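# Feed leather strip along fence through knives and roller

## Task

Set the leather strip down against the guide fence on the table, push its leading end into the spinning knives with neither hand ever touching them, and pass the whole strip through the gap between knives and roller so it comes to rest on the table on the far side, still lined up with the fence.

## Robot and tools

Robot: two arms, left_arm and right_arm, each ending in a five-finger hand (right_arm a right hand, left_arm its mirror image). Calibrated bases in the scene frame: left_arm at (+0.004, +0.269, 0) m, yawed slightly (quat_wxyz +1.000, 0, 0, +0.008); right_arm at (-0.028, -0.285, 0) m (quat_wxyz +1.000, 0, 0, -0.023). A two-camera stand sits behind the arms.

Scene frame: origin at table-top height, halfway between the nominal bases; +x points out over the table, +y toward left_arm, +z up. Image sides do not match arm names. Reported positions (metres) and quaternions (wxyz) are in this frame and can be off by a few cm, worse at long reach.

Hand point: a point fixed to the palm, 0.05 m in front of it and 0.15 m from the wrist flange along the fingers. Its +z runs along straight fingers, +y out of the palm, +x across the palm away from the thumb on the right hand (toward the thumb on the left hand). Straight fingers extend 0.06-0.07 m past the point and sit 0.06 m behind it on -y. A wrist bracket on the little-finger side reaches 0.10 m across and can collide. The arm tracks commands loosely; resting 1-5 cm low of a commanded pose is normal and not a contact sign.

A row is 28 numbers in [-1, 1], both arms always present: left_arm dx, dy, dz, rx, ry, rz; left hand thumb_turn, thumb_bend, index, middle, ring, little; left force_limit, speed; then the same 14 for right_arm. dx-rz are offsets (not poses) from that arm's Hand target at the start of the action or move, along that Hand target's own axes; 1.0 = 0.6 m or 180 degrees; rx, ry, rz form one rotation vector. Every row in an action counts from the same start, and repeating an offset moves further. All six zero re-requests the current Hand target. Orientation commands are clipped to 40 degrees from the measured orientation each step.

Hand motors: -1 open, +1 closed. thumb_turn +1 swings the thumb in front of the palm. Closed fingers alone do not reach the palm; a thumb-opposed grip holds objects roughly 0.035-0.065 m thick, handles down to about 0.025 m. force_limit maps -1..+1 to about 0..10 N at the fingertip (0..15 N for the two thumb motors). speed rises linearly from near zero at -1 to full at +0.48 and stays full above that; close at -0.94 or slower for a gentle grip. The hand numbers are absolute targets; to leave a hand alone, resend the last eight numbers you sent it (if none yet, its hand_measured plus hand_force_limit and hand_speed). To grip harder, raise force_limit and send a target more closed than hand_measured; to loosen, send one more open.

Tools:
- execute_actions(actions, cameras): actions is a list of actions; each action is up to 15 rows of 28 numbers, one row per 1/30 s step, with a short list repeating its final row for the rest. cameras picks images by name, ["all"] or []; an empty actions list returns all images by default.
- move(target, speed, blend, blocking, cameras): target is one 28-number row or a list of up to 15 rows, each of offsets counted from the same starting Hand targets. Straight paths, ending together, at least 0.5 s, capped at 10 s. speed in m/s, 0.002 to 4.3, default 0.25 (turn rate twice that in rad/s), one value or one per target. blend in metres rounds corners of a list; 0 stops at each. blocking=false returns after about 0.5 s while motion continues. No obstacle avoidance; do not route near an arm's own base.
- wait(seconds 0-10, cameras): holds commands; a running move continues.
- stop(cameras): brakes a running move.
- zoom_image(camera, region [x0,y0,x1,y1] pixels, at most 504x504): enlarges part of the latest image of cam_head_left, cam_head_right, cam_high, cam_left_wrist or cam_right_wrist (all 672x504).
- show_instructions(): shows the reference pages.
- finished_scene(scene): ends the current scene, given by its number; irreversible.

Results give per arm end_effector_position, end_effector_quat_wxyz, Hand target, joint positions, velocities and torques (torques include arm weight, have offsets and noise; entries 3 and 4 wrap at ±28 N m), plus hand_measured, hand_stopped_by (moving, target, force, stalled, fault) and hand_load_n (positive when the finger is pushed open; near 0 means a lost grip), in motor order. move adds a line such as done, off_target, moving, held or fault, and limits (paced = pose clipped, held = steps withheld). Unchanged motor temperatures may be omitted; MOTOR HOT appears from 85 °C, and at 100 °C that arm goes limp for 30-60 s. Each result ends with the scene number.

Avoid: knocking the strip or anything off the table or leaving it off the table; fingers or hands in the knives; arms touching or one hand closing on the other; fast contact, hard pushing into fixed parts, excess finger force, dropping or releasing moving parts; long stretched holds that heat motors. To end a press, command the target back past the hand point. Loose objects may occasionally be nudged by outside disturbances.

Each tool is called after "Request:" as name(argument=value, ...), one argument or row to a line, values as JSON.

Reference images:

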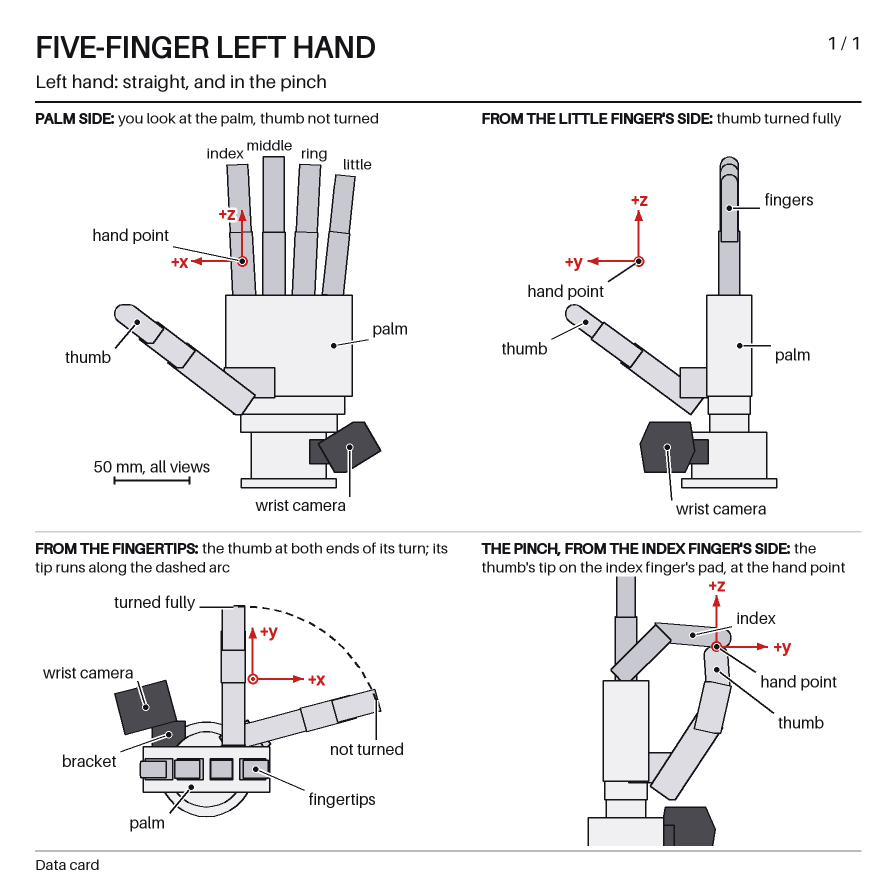

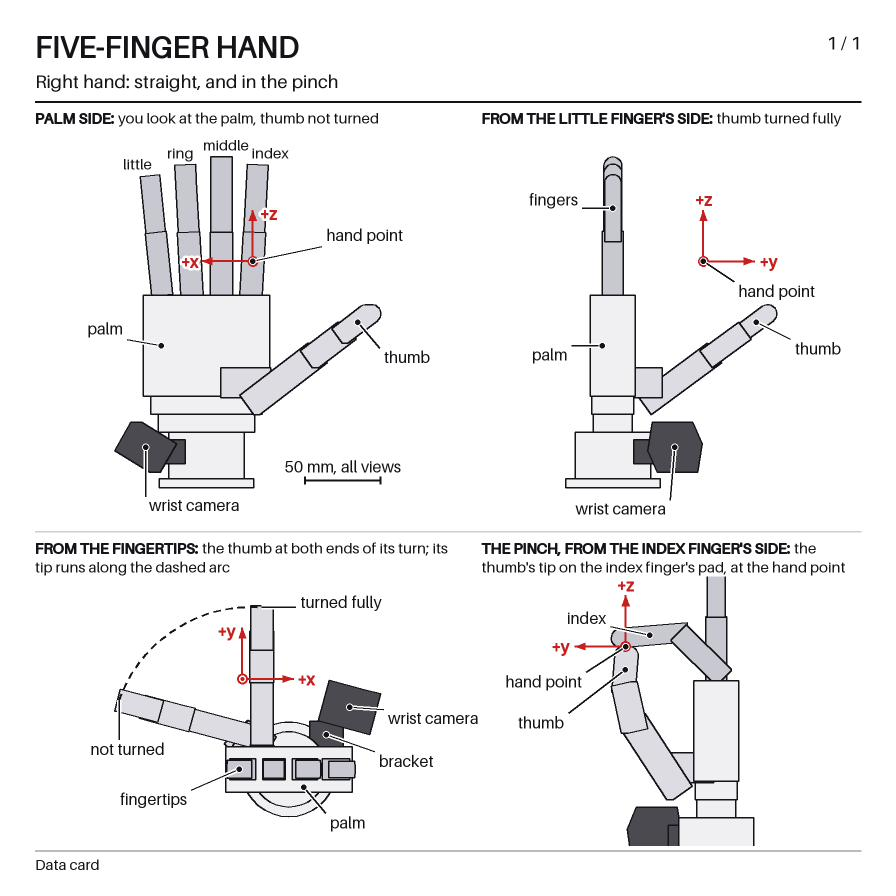

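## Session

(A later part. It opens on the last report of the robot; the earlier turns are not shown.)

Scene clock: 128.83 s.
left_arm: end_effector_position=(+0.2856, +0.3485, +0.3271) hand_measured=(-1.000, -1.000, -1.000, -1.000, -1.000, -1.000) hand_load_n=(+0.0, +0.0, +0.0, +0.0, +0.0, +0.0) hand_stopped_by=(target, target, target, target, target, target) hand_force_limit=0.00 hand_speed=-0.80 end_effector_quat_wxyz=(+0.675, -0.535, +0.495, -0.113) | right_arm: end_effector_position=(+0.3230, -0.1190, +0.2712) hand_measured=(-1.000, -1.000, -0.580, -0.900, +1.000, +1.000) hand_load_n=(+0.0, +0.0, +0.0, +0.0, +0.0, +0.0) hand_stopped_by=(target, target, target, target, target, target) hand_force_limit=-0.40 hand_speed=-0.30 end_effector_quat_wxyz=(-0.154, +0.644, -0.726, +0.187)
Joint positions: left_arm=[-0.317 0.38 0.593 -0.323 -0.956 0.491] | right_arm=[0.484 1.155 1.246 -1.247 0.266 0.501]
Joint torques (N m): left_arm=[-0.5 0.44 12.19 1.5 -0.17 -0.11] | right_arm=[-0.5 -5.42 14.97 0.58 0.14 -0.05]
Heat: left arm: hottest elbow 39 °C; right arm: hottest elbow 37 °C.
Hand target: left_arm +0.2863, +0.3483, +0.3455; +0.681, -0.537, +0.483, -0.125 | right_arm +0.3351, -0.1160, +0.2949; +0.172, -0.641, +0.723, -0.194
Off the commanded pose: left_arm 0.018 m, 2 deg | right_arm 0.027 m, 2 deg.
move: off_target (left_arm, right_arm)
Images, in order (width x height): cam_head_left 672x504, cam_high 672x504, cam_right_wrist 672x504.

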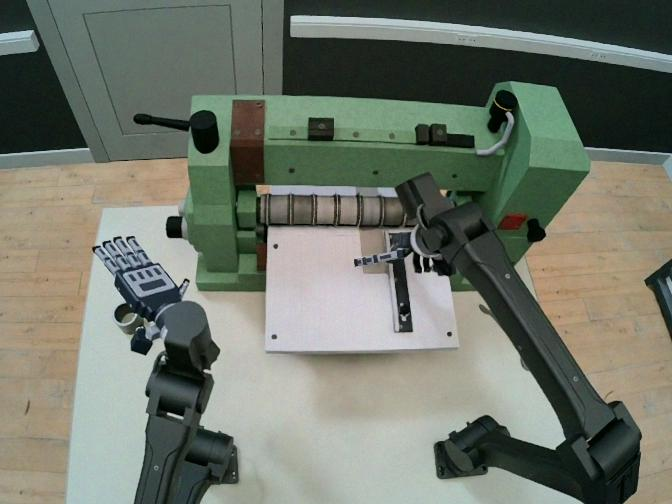

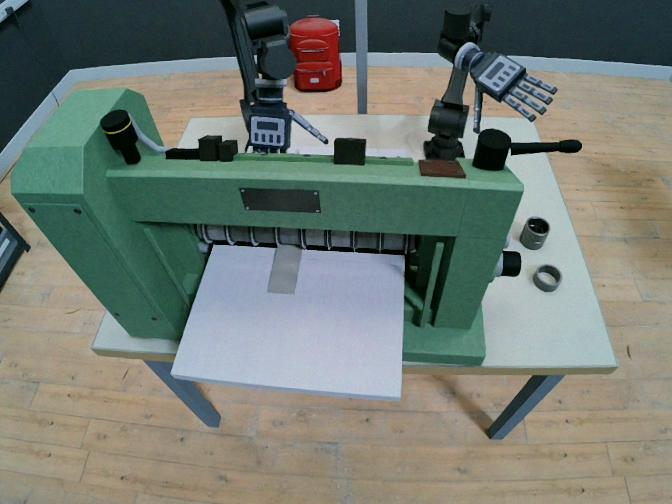

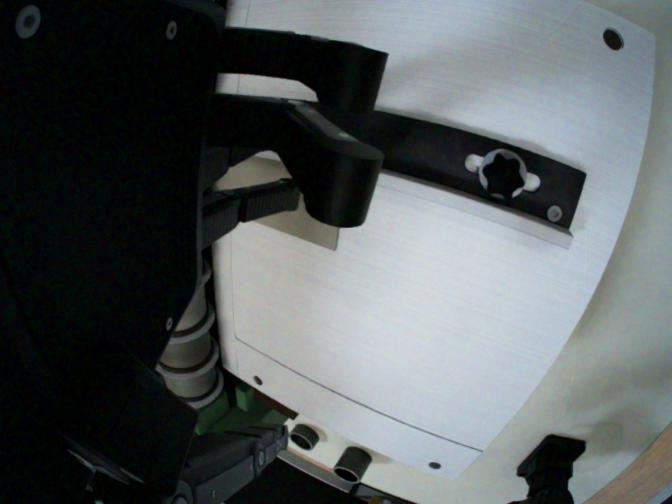

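Request:
wait(
  seconds=3,
  cameras=["cam_head_left","cam_high"],
)

Request:
zoom_image(
  camera="cam_high",
  region=[170, 200, 430, 400],
)

Scene clock: 135.20 s.
left_arm: end_effector_position=(+0.2856, +0.3485, +0.3271) hand_measured=(-1.000, -1.000, -1.000, -1.000, -1.000, -1.000) hand_load_n=(+0.0, +0.0, +0.0, +0.0, +0.0, +0.0) hand_stopped_by=(target, target, target, target, target, target) hand_force_limit=0.00 hand_speed=-0.80 end_effector_quat_wxyz=(+0.675, -0.535, +0.495, -0.113) | right_arm: end_effector_position=(+0.3229, -0.1191, +0.2711) hand_measured=(-1.000, -1.000, -0.580, -0.900, +1.000, +1.000) hand_load_n=(-0.5, +0.0, +0.0, +0.0, +0.0, +0.0) hand_stopped_by=(target, target, target, target, target, target) hand_force_limit=-0.40 hand_speed=-0.30 end_effector_quat_wxyz=(-0.153, +0.644, -0.726, +0.187)
Joint positions: left_arm=[-0.317 0.38 0.593 -0.323 -0.956 0.491] | right_arm=[0.484 1.155 1.246 -1.247 0.266 0.501]
Joint torques (N m): left_arm=[-0.79 0.73 12.18 1.47 -0.17 -0.1] | right_arm=[-0.85 -5.77 14.95 0.59 0.15 -0.05]
Heat: left arm: hottest elbow 39 °C; right arm: hottest elbow 38 °C.
Hand target: left_arm +0.2863, +0.3483, +0.3455; +0.681, -0.537, +0.483, -0.125 | right_arm +0.3351, -0.1160, +0.2949; +0.172, -0.641, +0.723, -0.193
Off the commanded pose: left_arm 0.018 m, 2 deg | right_arm 0.027 m, 2 deg.
wait: 3.00 s; at rest from the start
Images, in order (width x height): cam_head_left 672x504, cam_high 672x504.

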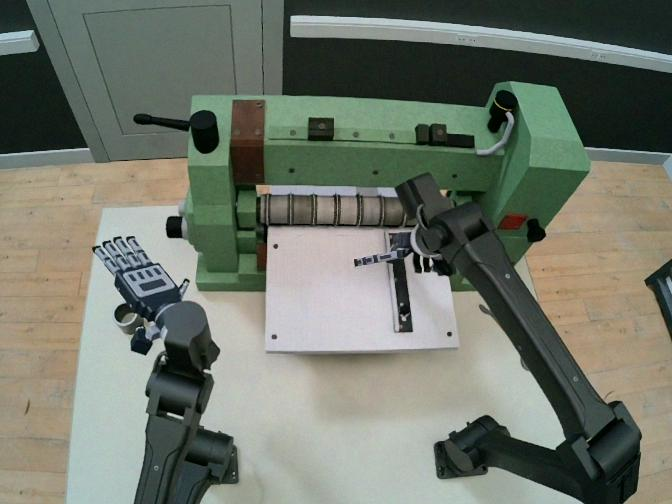

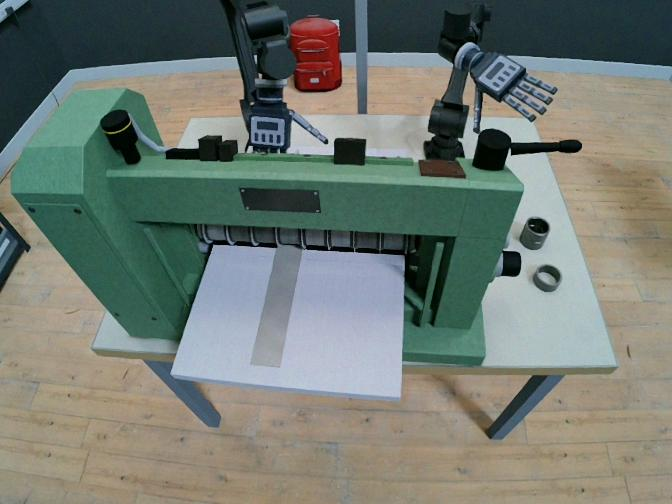

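Scaled by 1.938.

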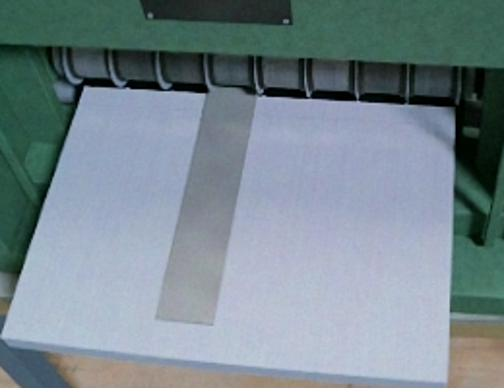

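Request:
wait(
  seconds=1,
  cameras=["cam_high", "cam_head_left", "cam_head_right"],
)

Scene clock: 150.37 s.
left_arm: end_effector_position=(+0.2856, +0.3485, +0.3271) hand_measured=(-1.000, -1.000, -1.000, -1.000, -1.000, -1.000) hand_load_n=(+0.0, +0.0, +0.0, +0.0, +0.0, +0.0) hand_stopped_by=(target, target, target, target, target, target) hand_force_limit=0.00 hand_speed=-0.80 end_effector_quat_wxyz=(+0.675, -0.535, +0.495, -0.113) | right_arm: end_effector_position=(+0.3229, -0.1191, +0.2711) hand_measured=(-1.000, -1.000, -0.580, -0.900, +1.000, +1.000) hand_load_n=(+0.0, +0.0, +0.0, +0.0, +0.0, +0.0) hand_stopped_by=(target, target, target, target, target, target) hand_force_limit=-0.40 hand_speed=-0.30 end_effector_quat_wxyz=(-0.153, +0.644, -0.726, +0.187)
Joint positions: left_arm=[-0.317 0.38 0.593 -0.323 -0.956 0.491] | right_arm=[0.484 1.155 1.246 -1.247 0.266 0.501]
Joint torques (N m): left_arm=[-0.79 0.5 12.11 1.51 -0.16 -0.11] | right_arm=[-0.79 -5.54 14.98 0.57 0.15 -0.04]
Motor temperatures (°C): left_arm=[27 30 39 26 26 27] | right_arm=[29 28 41 24 28 25]
Heat: left arm: hottest elbow 39 °C; right arm: hottest elbow 41 °C.
Hand target: left_arm +0.2863, +0.3483, +0.3455; +0.681, -0.537, +0.483, -0.125 | right_arm +0.3351, -0.1160, +0.2949; +0.172, -0.641, +0.723, -0.193
Off the commanded pose: left_arm 0.018 m, 2 deg | right_arm 0.027 m, 2 deg.
wait: 1.00 s; at rest from the start
Images, in order (width x height): cam_head_left 672x504, cam_head_right 672x504, cam_high 672x504.

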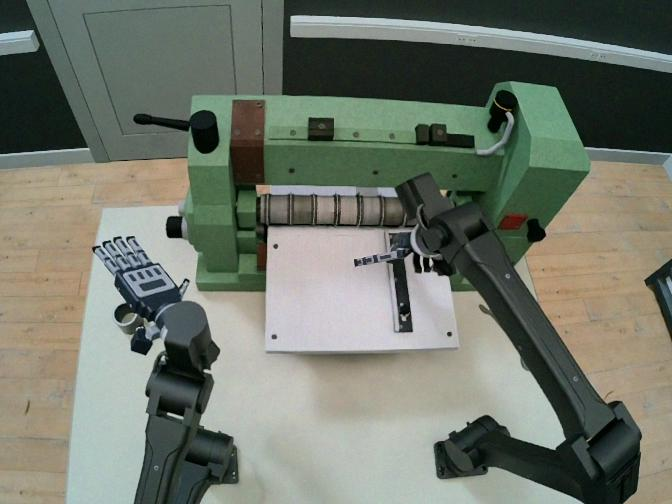

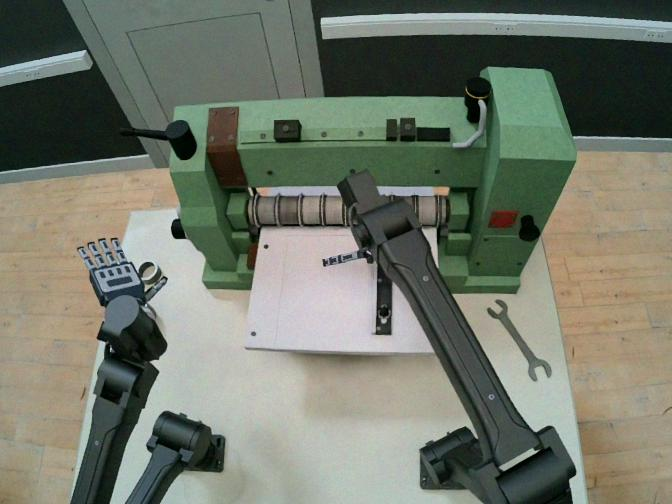

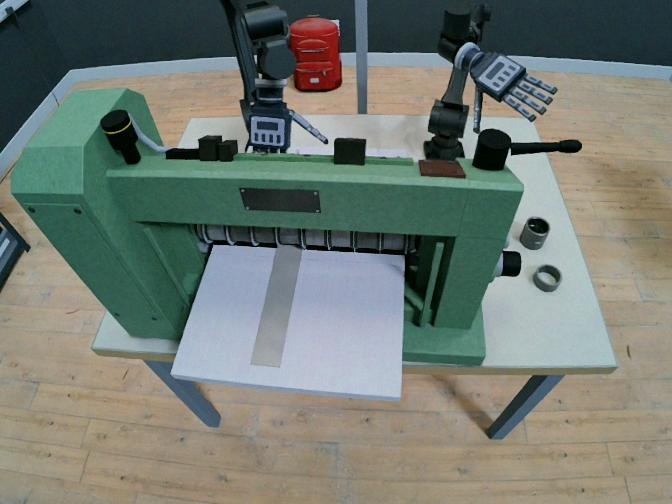

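Request:
zoom_image(
  camera="cam_high",
  region=[170, 210, 420, 400],
)

Request:
wait(
  seconds=1.5,
  cameras=["cam_high"],
)

Request:
zoom_image(
  camera="cam_high",
  region=[210, 220, 350, 320],
)

Scaled by 2.016.

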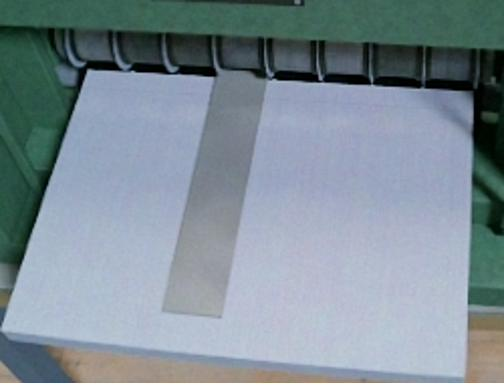

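Scene clock: 155.53 s.
left_arm: end_effector_position=(+0.2856, +0.3485, +0.3271) hand_measured=(-1.000, -1.000, -1.000, -1.000, -1.000, -1.000) hand_load_n=(+0.0, +0.0, +0.0, +0.0, +0.0, +0.0) hand_stopped_by=(target, target, target, target, target, target) hand_force_limit=0.00 hand_speed=-0.80 end_effector_quat_wxyz=(+0.675, -0.535, +0.495, -0.113) | right_arm: end_effector_position=(+0.3229, -0.1191, +0.2711) hand_measured=(-1.000, -1.000, -0.580, -0.900, +1.000, +1.000) hand_load_n=(+0.0, +0.0, +0.0, +0.0, +0.0, +0.0) hand_stopped_by=(target, target, target, target, target, target) hand_force_limit=-0.40 hand_speed=-0.30 end_effector_quat_wxyz=(-0.153, +0.644, -0.726, +0.187)
Joint positions: left_arm=[-0.317 0.38 0.593 -0.323 -0.956 0.491] | right_arm=[0.484 1.155 1.246 -1.247 0.266 0.501]
Joint torques (N m): left_arm=[-0.38 0.56 12.14 1.47 -0.16 -0.1] | right_arm=[-0.67 -5.77 14.95 0.55 0.14 -0.05]
Heat: left arm: hottest elbow 39 °C; right arm: hottest elbow 42 °C.
Hand target: left_arm +0.2863, +0.3483, +0.3455; +0.681, -0.537, +0.483, -0.125 | right_arm +0.3351, -0.1160, +0.2949; +0.172, -0.641, +0.723, -0.193
Off the commanded pose: left_arm 0.018 m, 2 deg | right_arm 0.027 m, 2 deg.
wait: 1.50 s; at rest from the start
Images, in order (width x height): cam_high 672x504.

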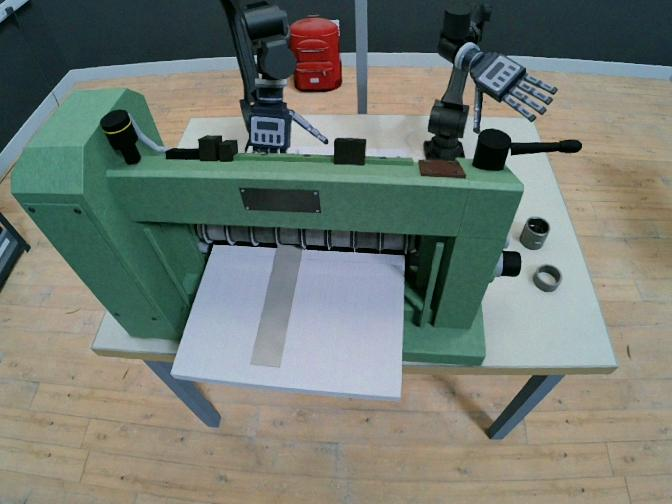

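Scaled by 3.600.

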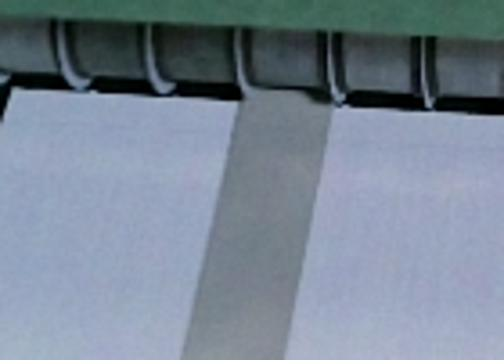

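Request:
wait(
  seconds=0.1,
  cameras=["cam_high", "cam_head_left", "cam_head_right", "cam_right_wrist"],
)

Request:
zoom_image(
  camera="cam_high",
  region=[255, 230, 325, 270],
)

Request:
zoom_image(
  camera="cam_head_left",
  region=[320, 170, 430, 250],
)

Request:
zoom_image(
  camera="cam_head_right",
  region=[300, 170, 450, 250],
)

Scene clock: 164.13 s.
left_arm: end_effector_position=(+0.2856, +0.3485, +0.3271) hand_measured=(-1.000, -1.000, -1.000, -1.000, -1.000, -1.000) hand_load_n=(-0.5, +0.0, +0.0, +0.0, +0.0, +0.0) hand_stopped_by=(target, target, target, target, target, target) hand_force_limit=0.00 hand_speed=-0.80 end_effector_quat_wxyz=(+0.675, -0.535, +0.495, -0.113) | right_arm: end_effector_position=(+0.3229, -0.1191, +0.2711) hand_measured=(-1.000, -1.000, -0.580, -0.900, +1.000, +1.000) hand_load_n=(+0.0, +0.0, +0.0, +0.0, +0.0, +0.0) hand_stopped_by=(target, target, target, target, target, target) hand_force_limit=-0.40 hand_speed=-0.30 end_effector_quat_wxyz=(-0.153, +0.644, -0.726, +0.187)
Joint positions: left_arm=[-0.317 0.38 0.593 -0.323 -0.956 0.491] | right_arm=[0.484 1.155 1.246 -1.247 0.266 0.501]
Joint torques (N m): left_arm=[-0.67 0.56 12.16 1.52 -0.18 -0.11] | right_arm=[-0.62 -5.66 15.01 0.61 0.14 -0.04]
Heat: left arm: hottest elbow 39 °C; right arm: hottest elbow 43 °C.
Hand target: left_arm +0.2863, +0.3483, +0.3455; +0.681, -0.537, +0.483, -0.125 | right_arm +0.3351, -0.1160, +0.2949; +0.172, -0.641, +0.723, -0.193
Off the commanded pose: left_arm 0.018 m, 2 deg | right_arm 0.027 m, 2 deg.
wait: 0.10 s; at rest from the start
Images, in order (width x height): cam_head_left 672x504, cam_head_right 672x504, cam_high 672x504, cam_right_wrist 672x504.

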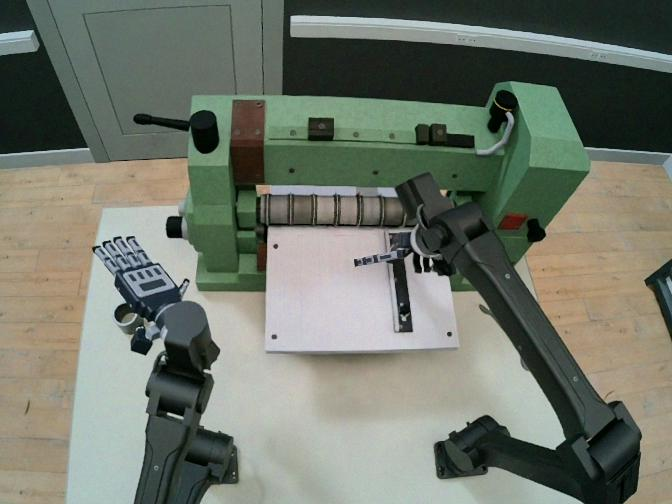

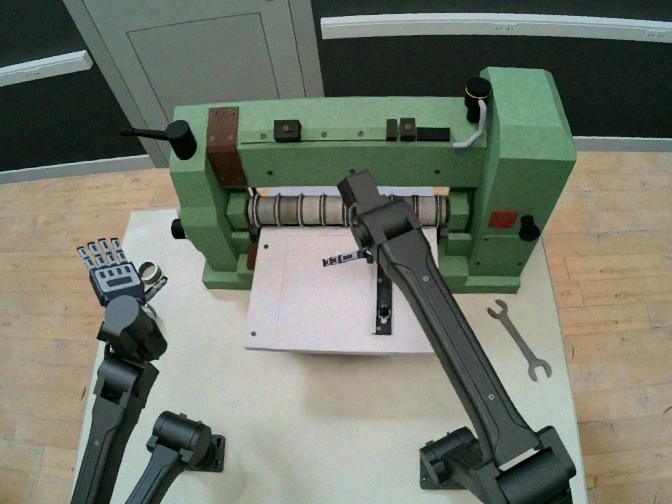

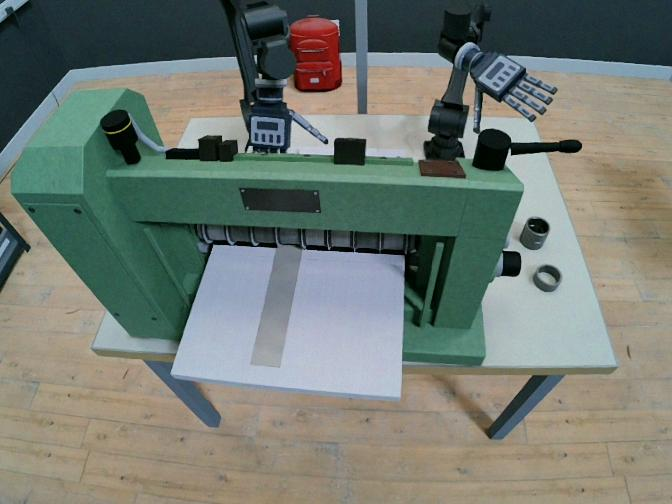

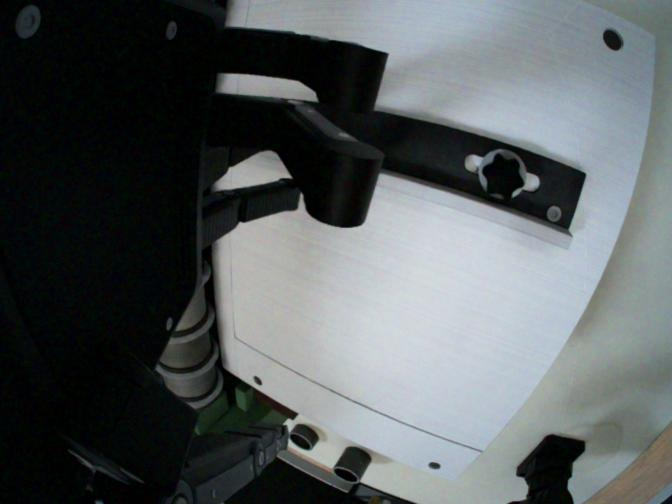

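Scaled by 7.200.

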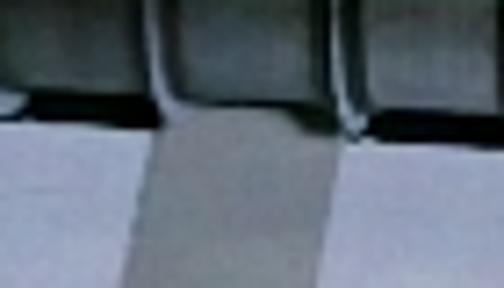

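Scaled by 4.582.

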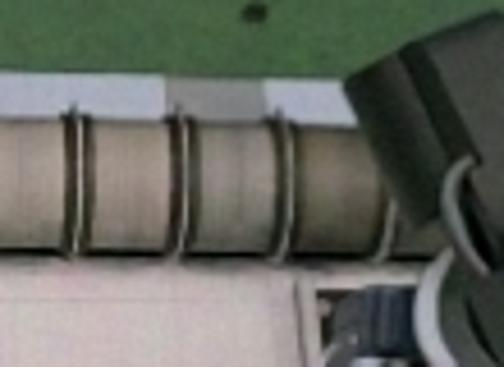

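Scaled by 3.360.

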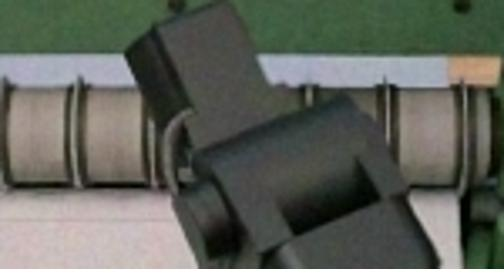

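Request:
zoom_image(
  camera="cam_head_left",
  region=[255, 185, 325, 235],
)

Request:
wait(
  seconds=0.3,
  cameras=["cam_head_left"],
)

Request:
zoom_image(
  camera="cam_head_left",
  region=[255, 185, 325, 235],
)

Scaled by 7.200.

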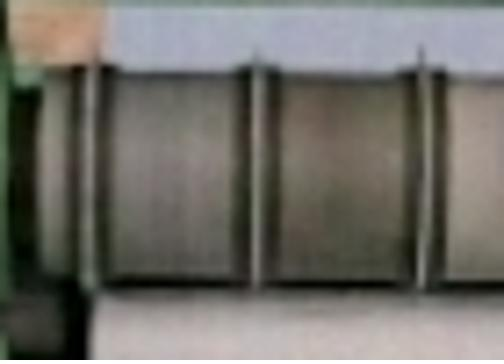

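Scene clock: 200.83 s.
left_arm: end_effector_position=(+0.2856, +0.3485, +0.3271) hand_measured=(-1.000, -1.000, -1.000, -1.000, -1.000, -1.000) hand_load_n=(+0.0, +0.0, +0.0, +0.0, +0.0, +0.0) hand_stopped_by=(target, target, target, target, target, target) hand_force_limit=0.00 hand_speed=-0.80 end_effector_quat_wxyz=(+0.675, -0.535, +0.495, -0.113) | right_arm: end_effector_position=(+0.3229, -0.1191, +0.2711) hand_measured=(-1.000, -1.000, -0.580, -0.900, +1.000, +1.000) hand_load_n=(+0.0, +0.0, +0.0, +0.0, +0.0, +0.0) hand_stopped_by=(target, target, target, target, target, target) hand_force_limit=-0.40 hand_speed=-0.30 end_effector_quat_wxyz=(-0.153, +0.644, -0.726, +0.187)
Joint positions: left_arm=[-0.317 0.38 0.593 -0.323 -0.956 0.491] | right_arm=[0.484 1.155 1.246 -1.247 0.266 0.501]
Joint torques (N m): left_arm=[-0.5 0.44 12.19 1.48 -0.16 -0.11] | right_arm=[-0.62 -5.19 15.06 0.59 0.14 -0.06]
Motor temperatures (°C): left_arm=[27 30 40 26 26 27] | right_arm=[28 28 46 24 27 25]
Heat: left arm: hottest elbow 40 °C; right arm: hottest elbow 46 °C.
Hand target: left_arm +0.2863, +0.3483, +0.3455; +0.681, -0.537, +0.483, -0.125 | right_arm +0.3351, -0.1160, +0.2949; +0.172, -0.641, +0.723, -0.193
Off the commanded pose: left_arm 0.018 m, 2 deg | right_arm 0.027 m, 2 deg.
wait: 0.30 s; at rest from the start
Images, in order (width x height): cam_head_left 672x504.

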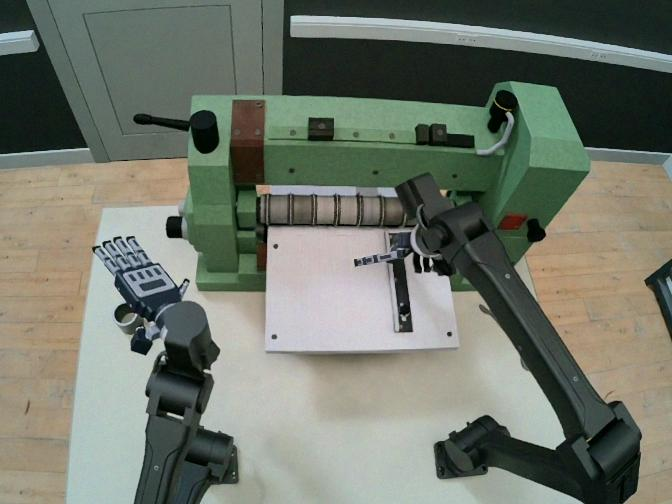

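Scaled by 7.200.

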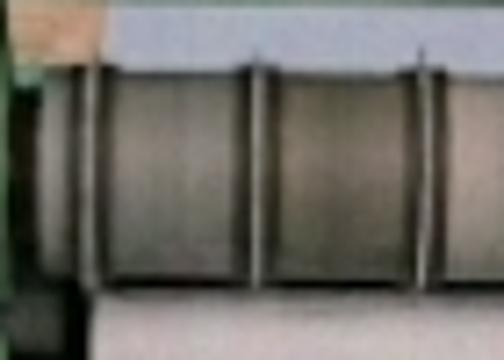

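Request:
zoom_image(
  camera="cam_head_left",
  region=[250, 210, 470, 360],
)

Scaled by 2.291.

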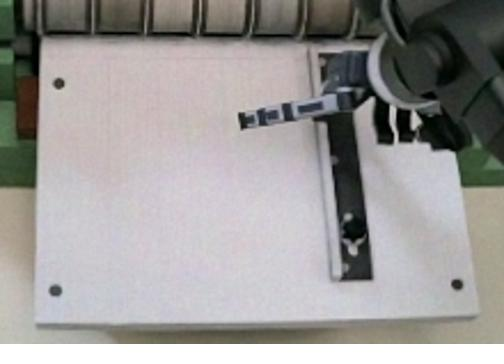

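Request:
finished_scene(
  scene=2,
)

The scene is finished: the task was done.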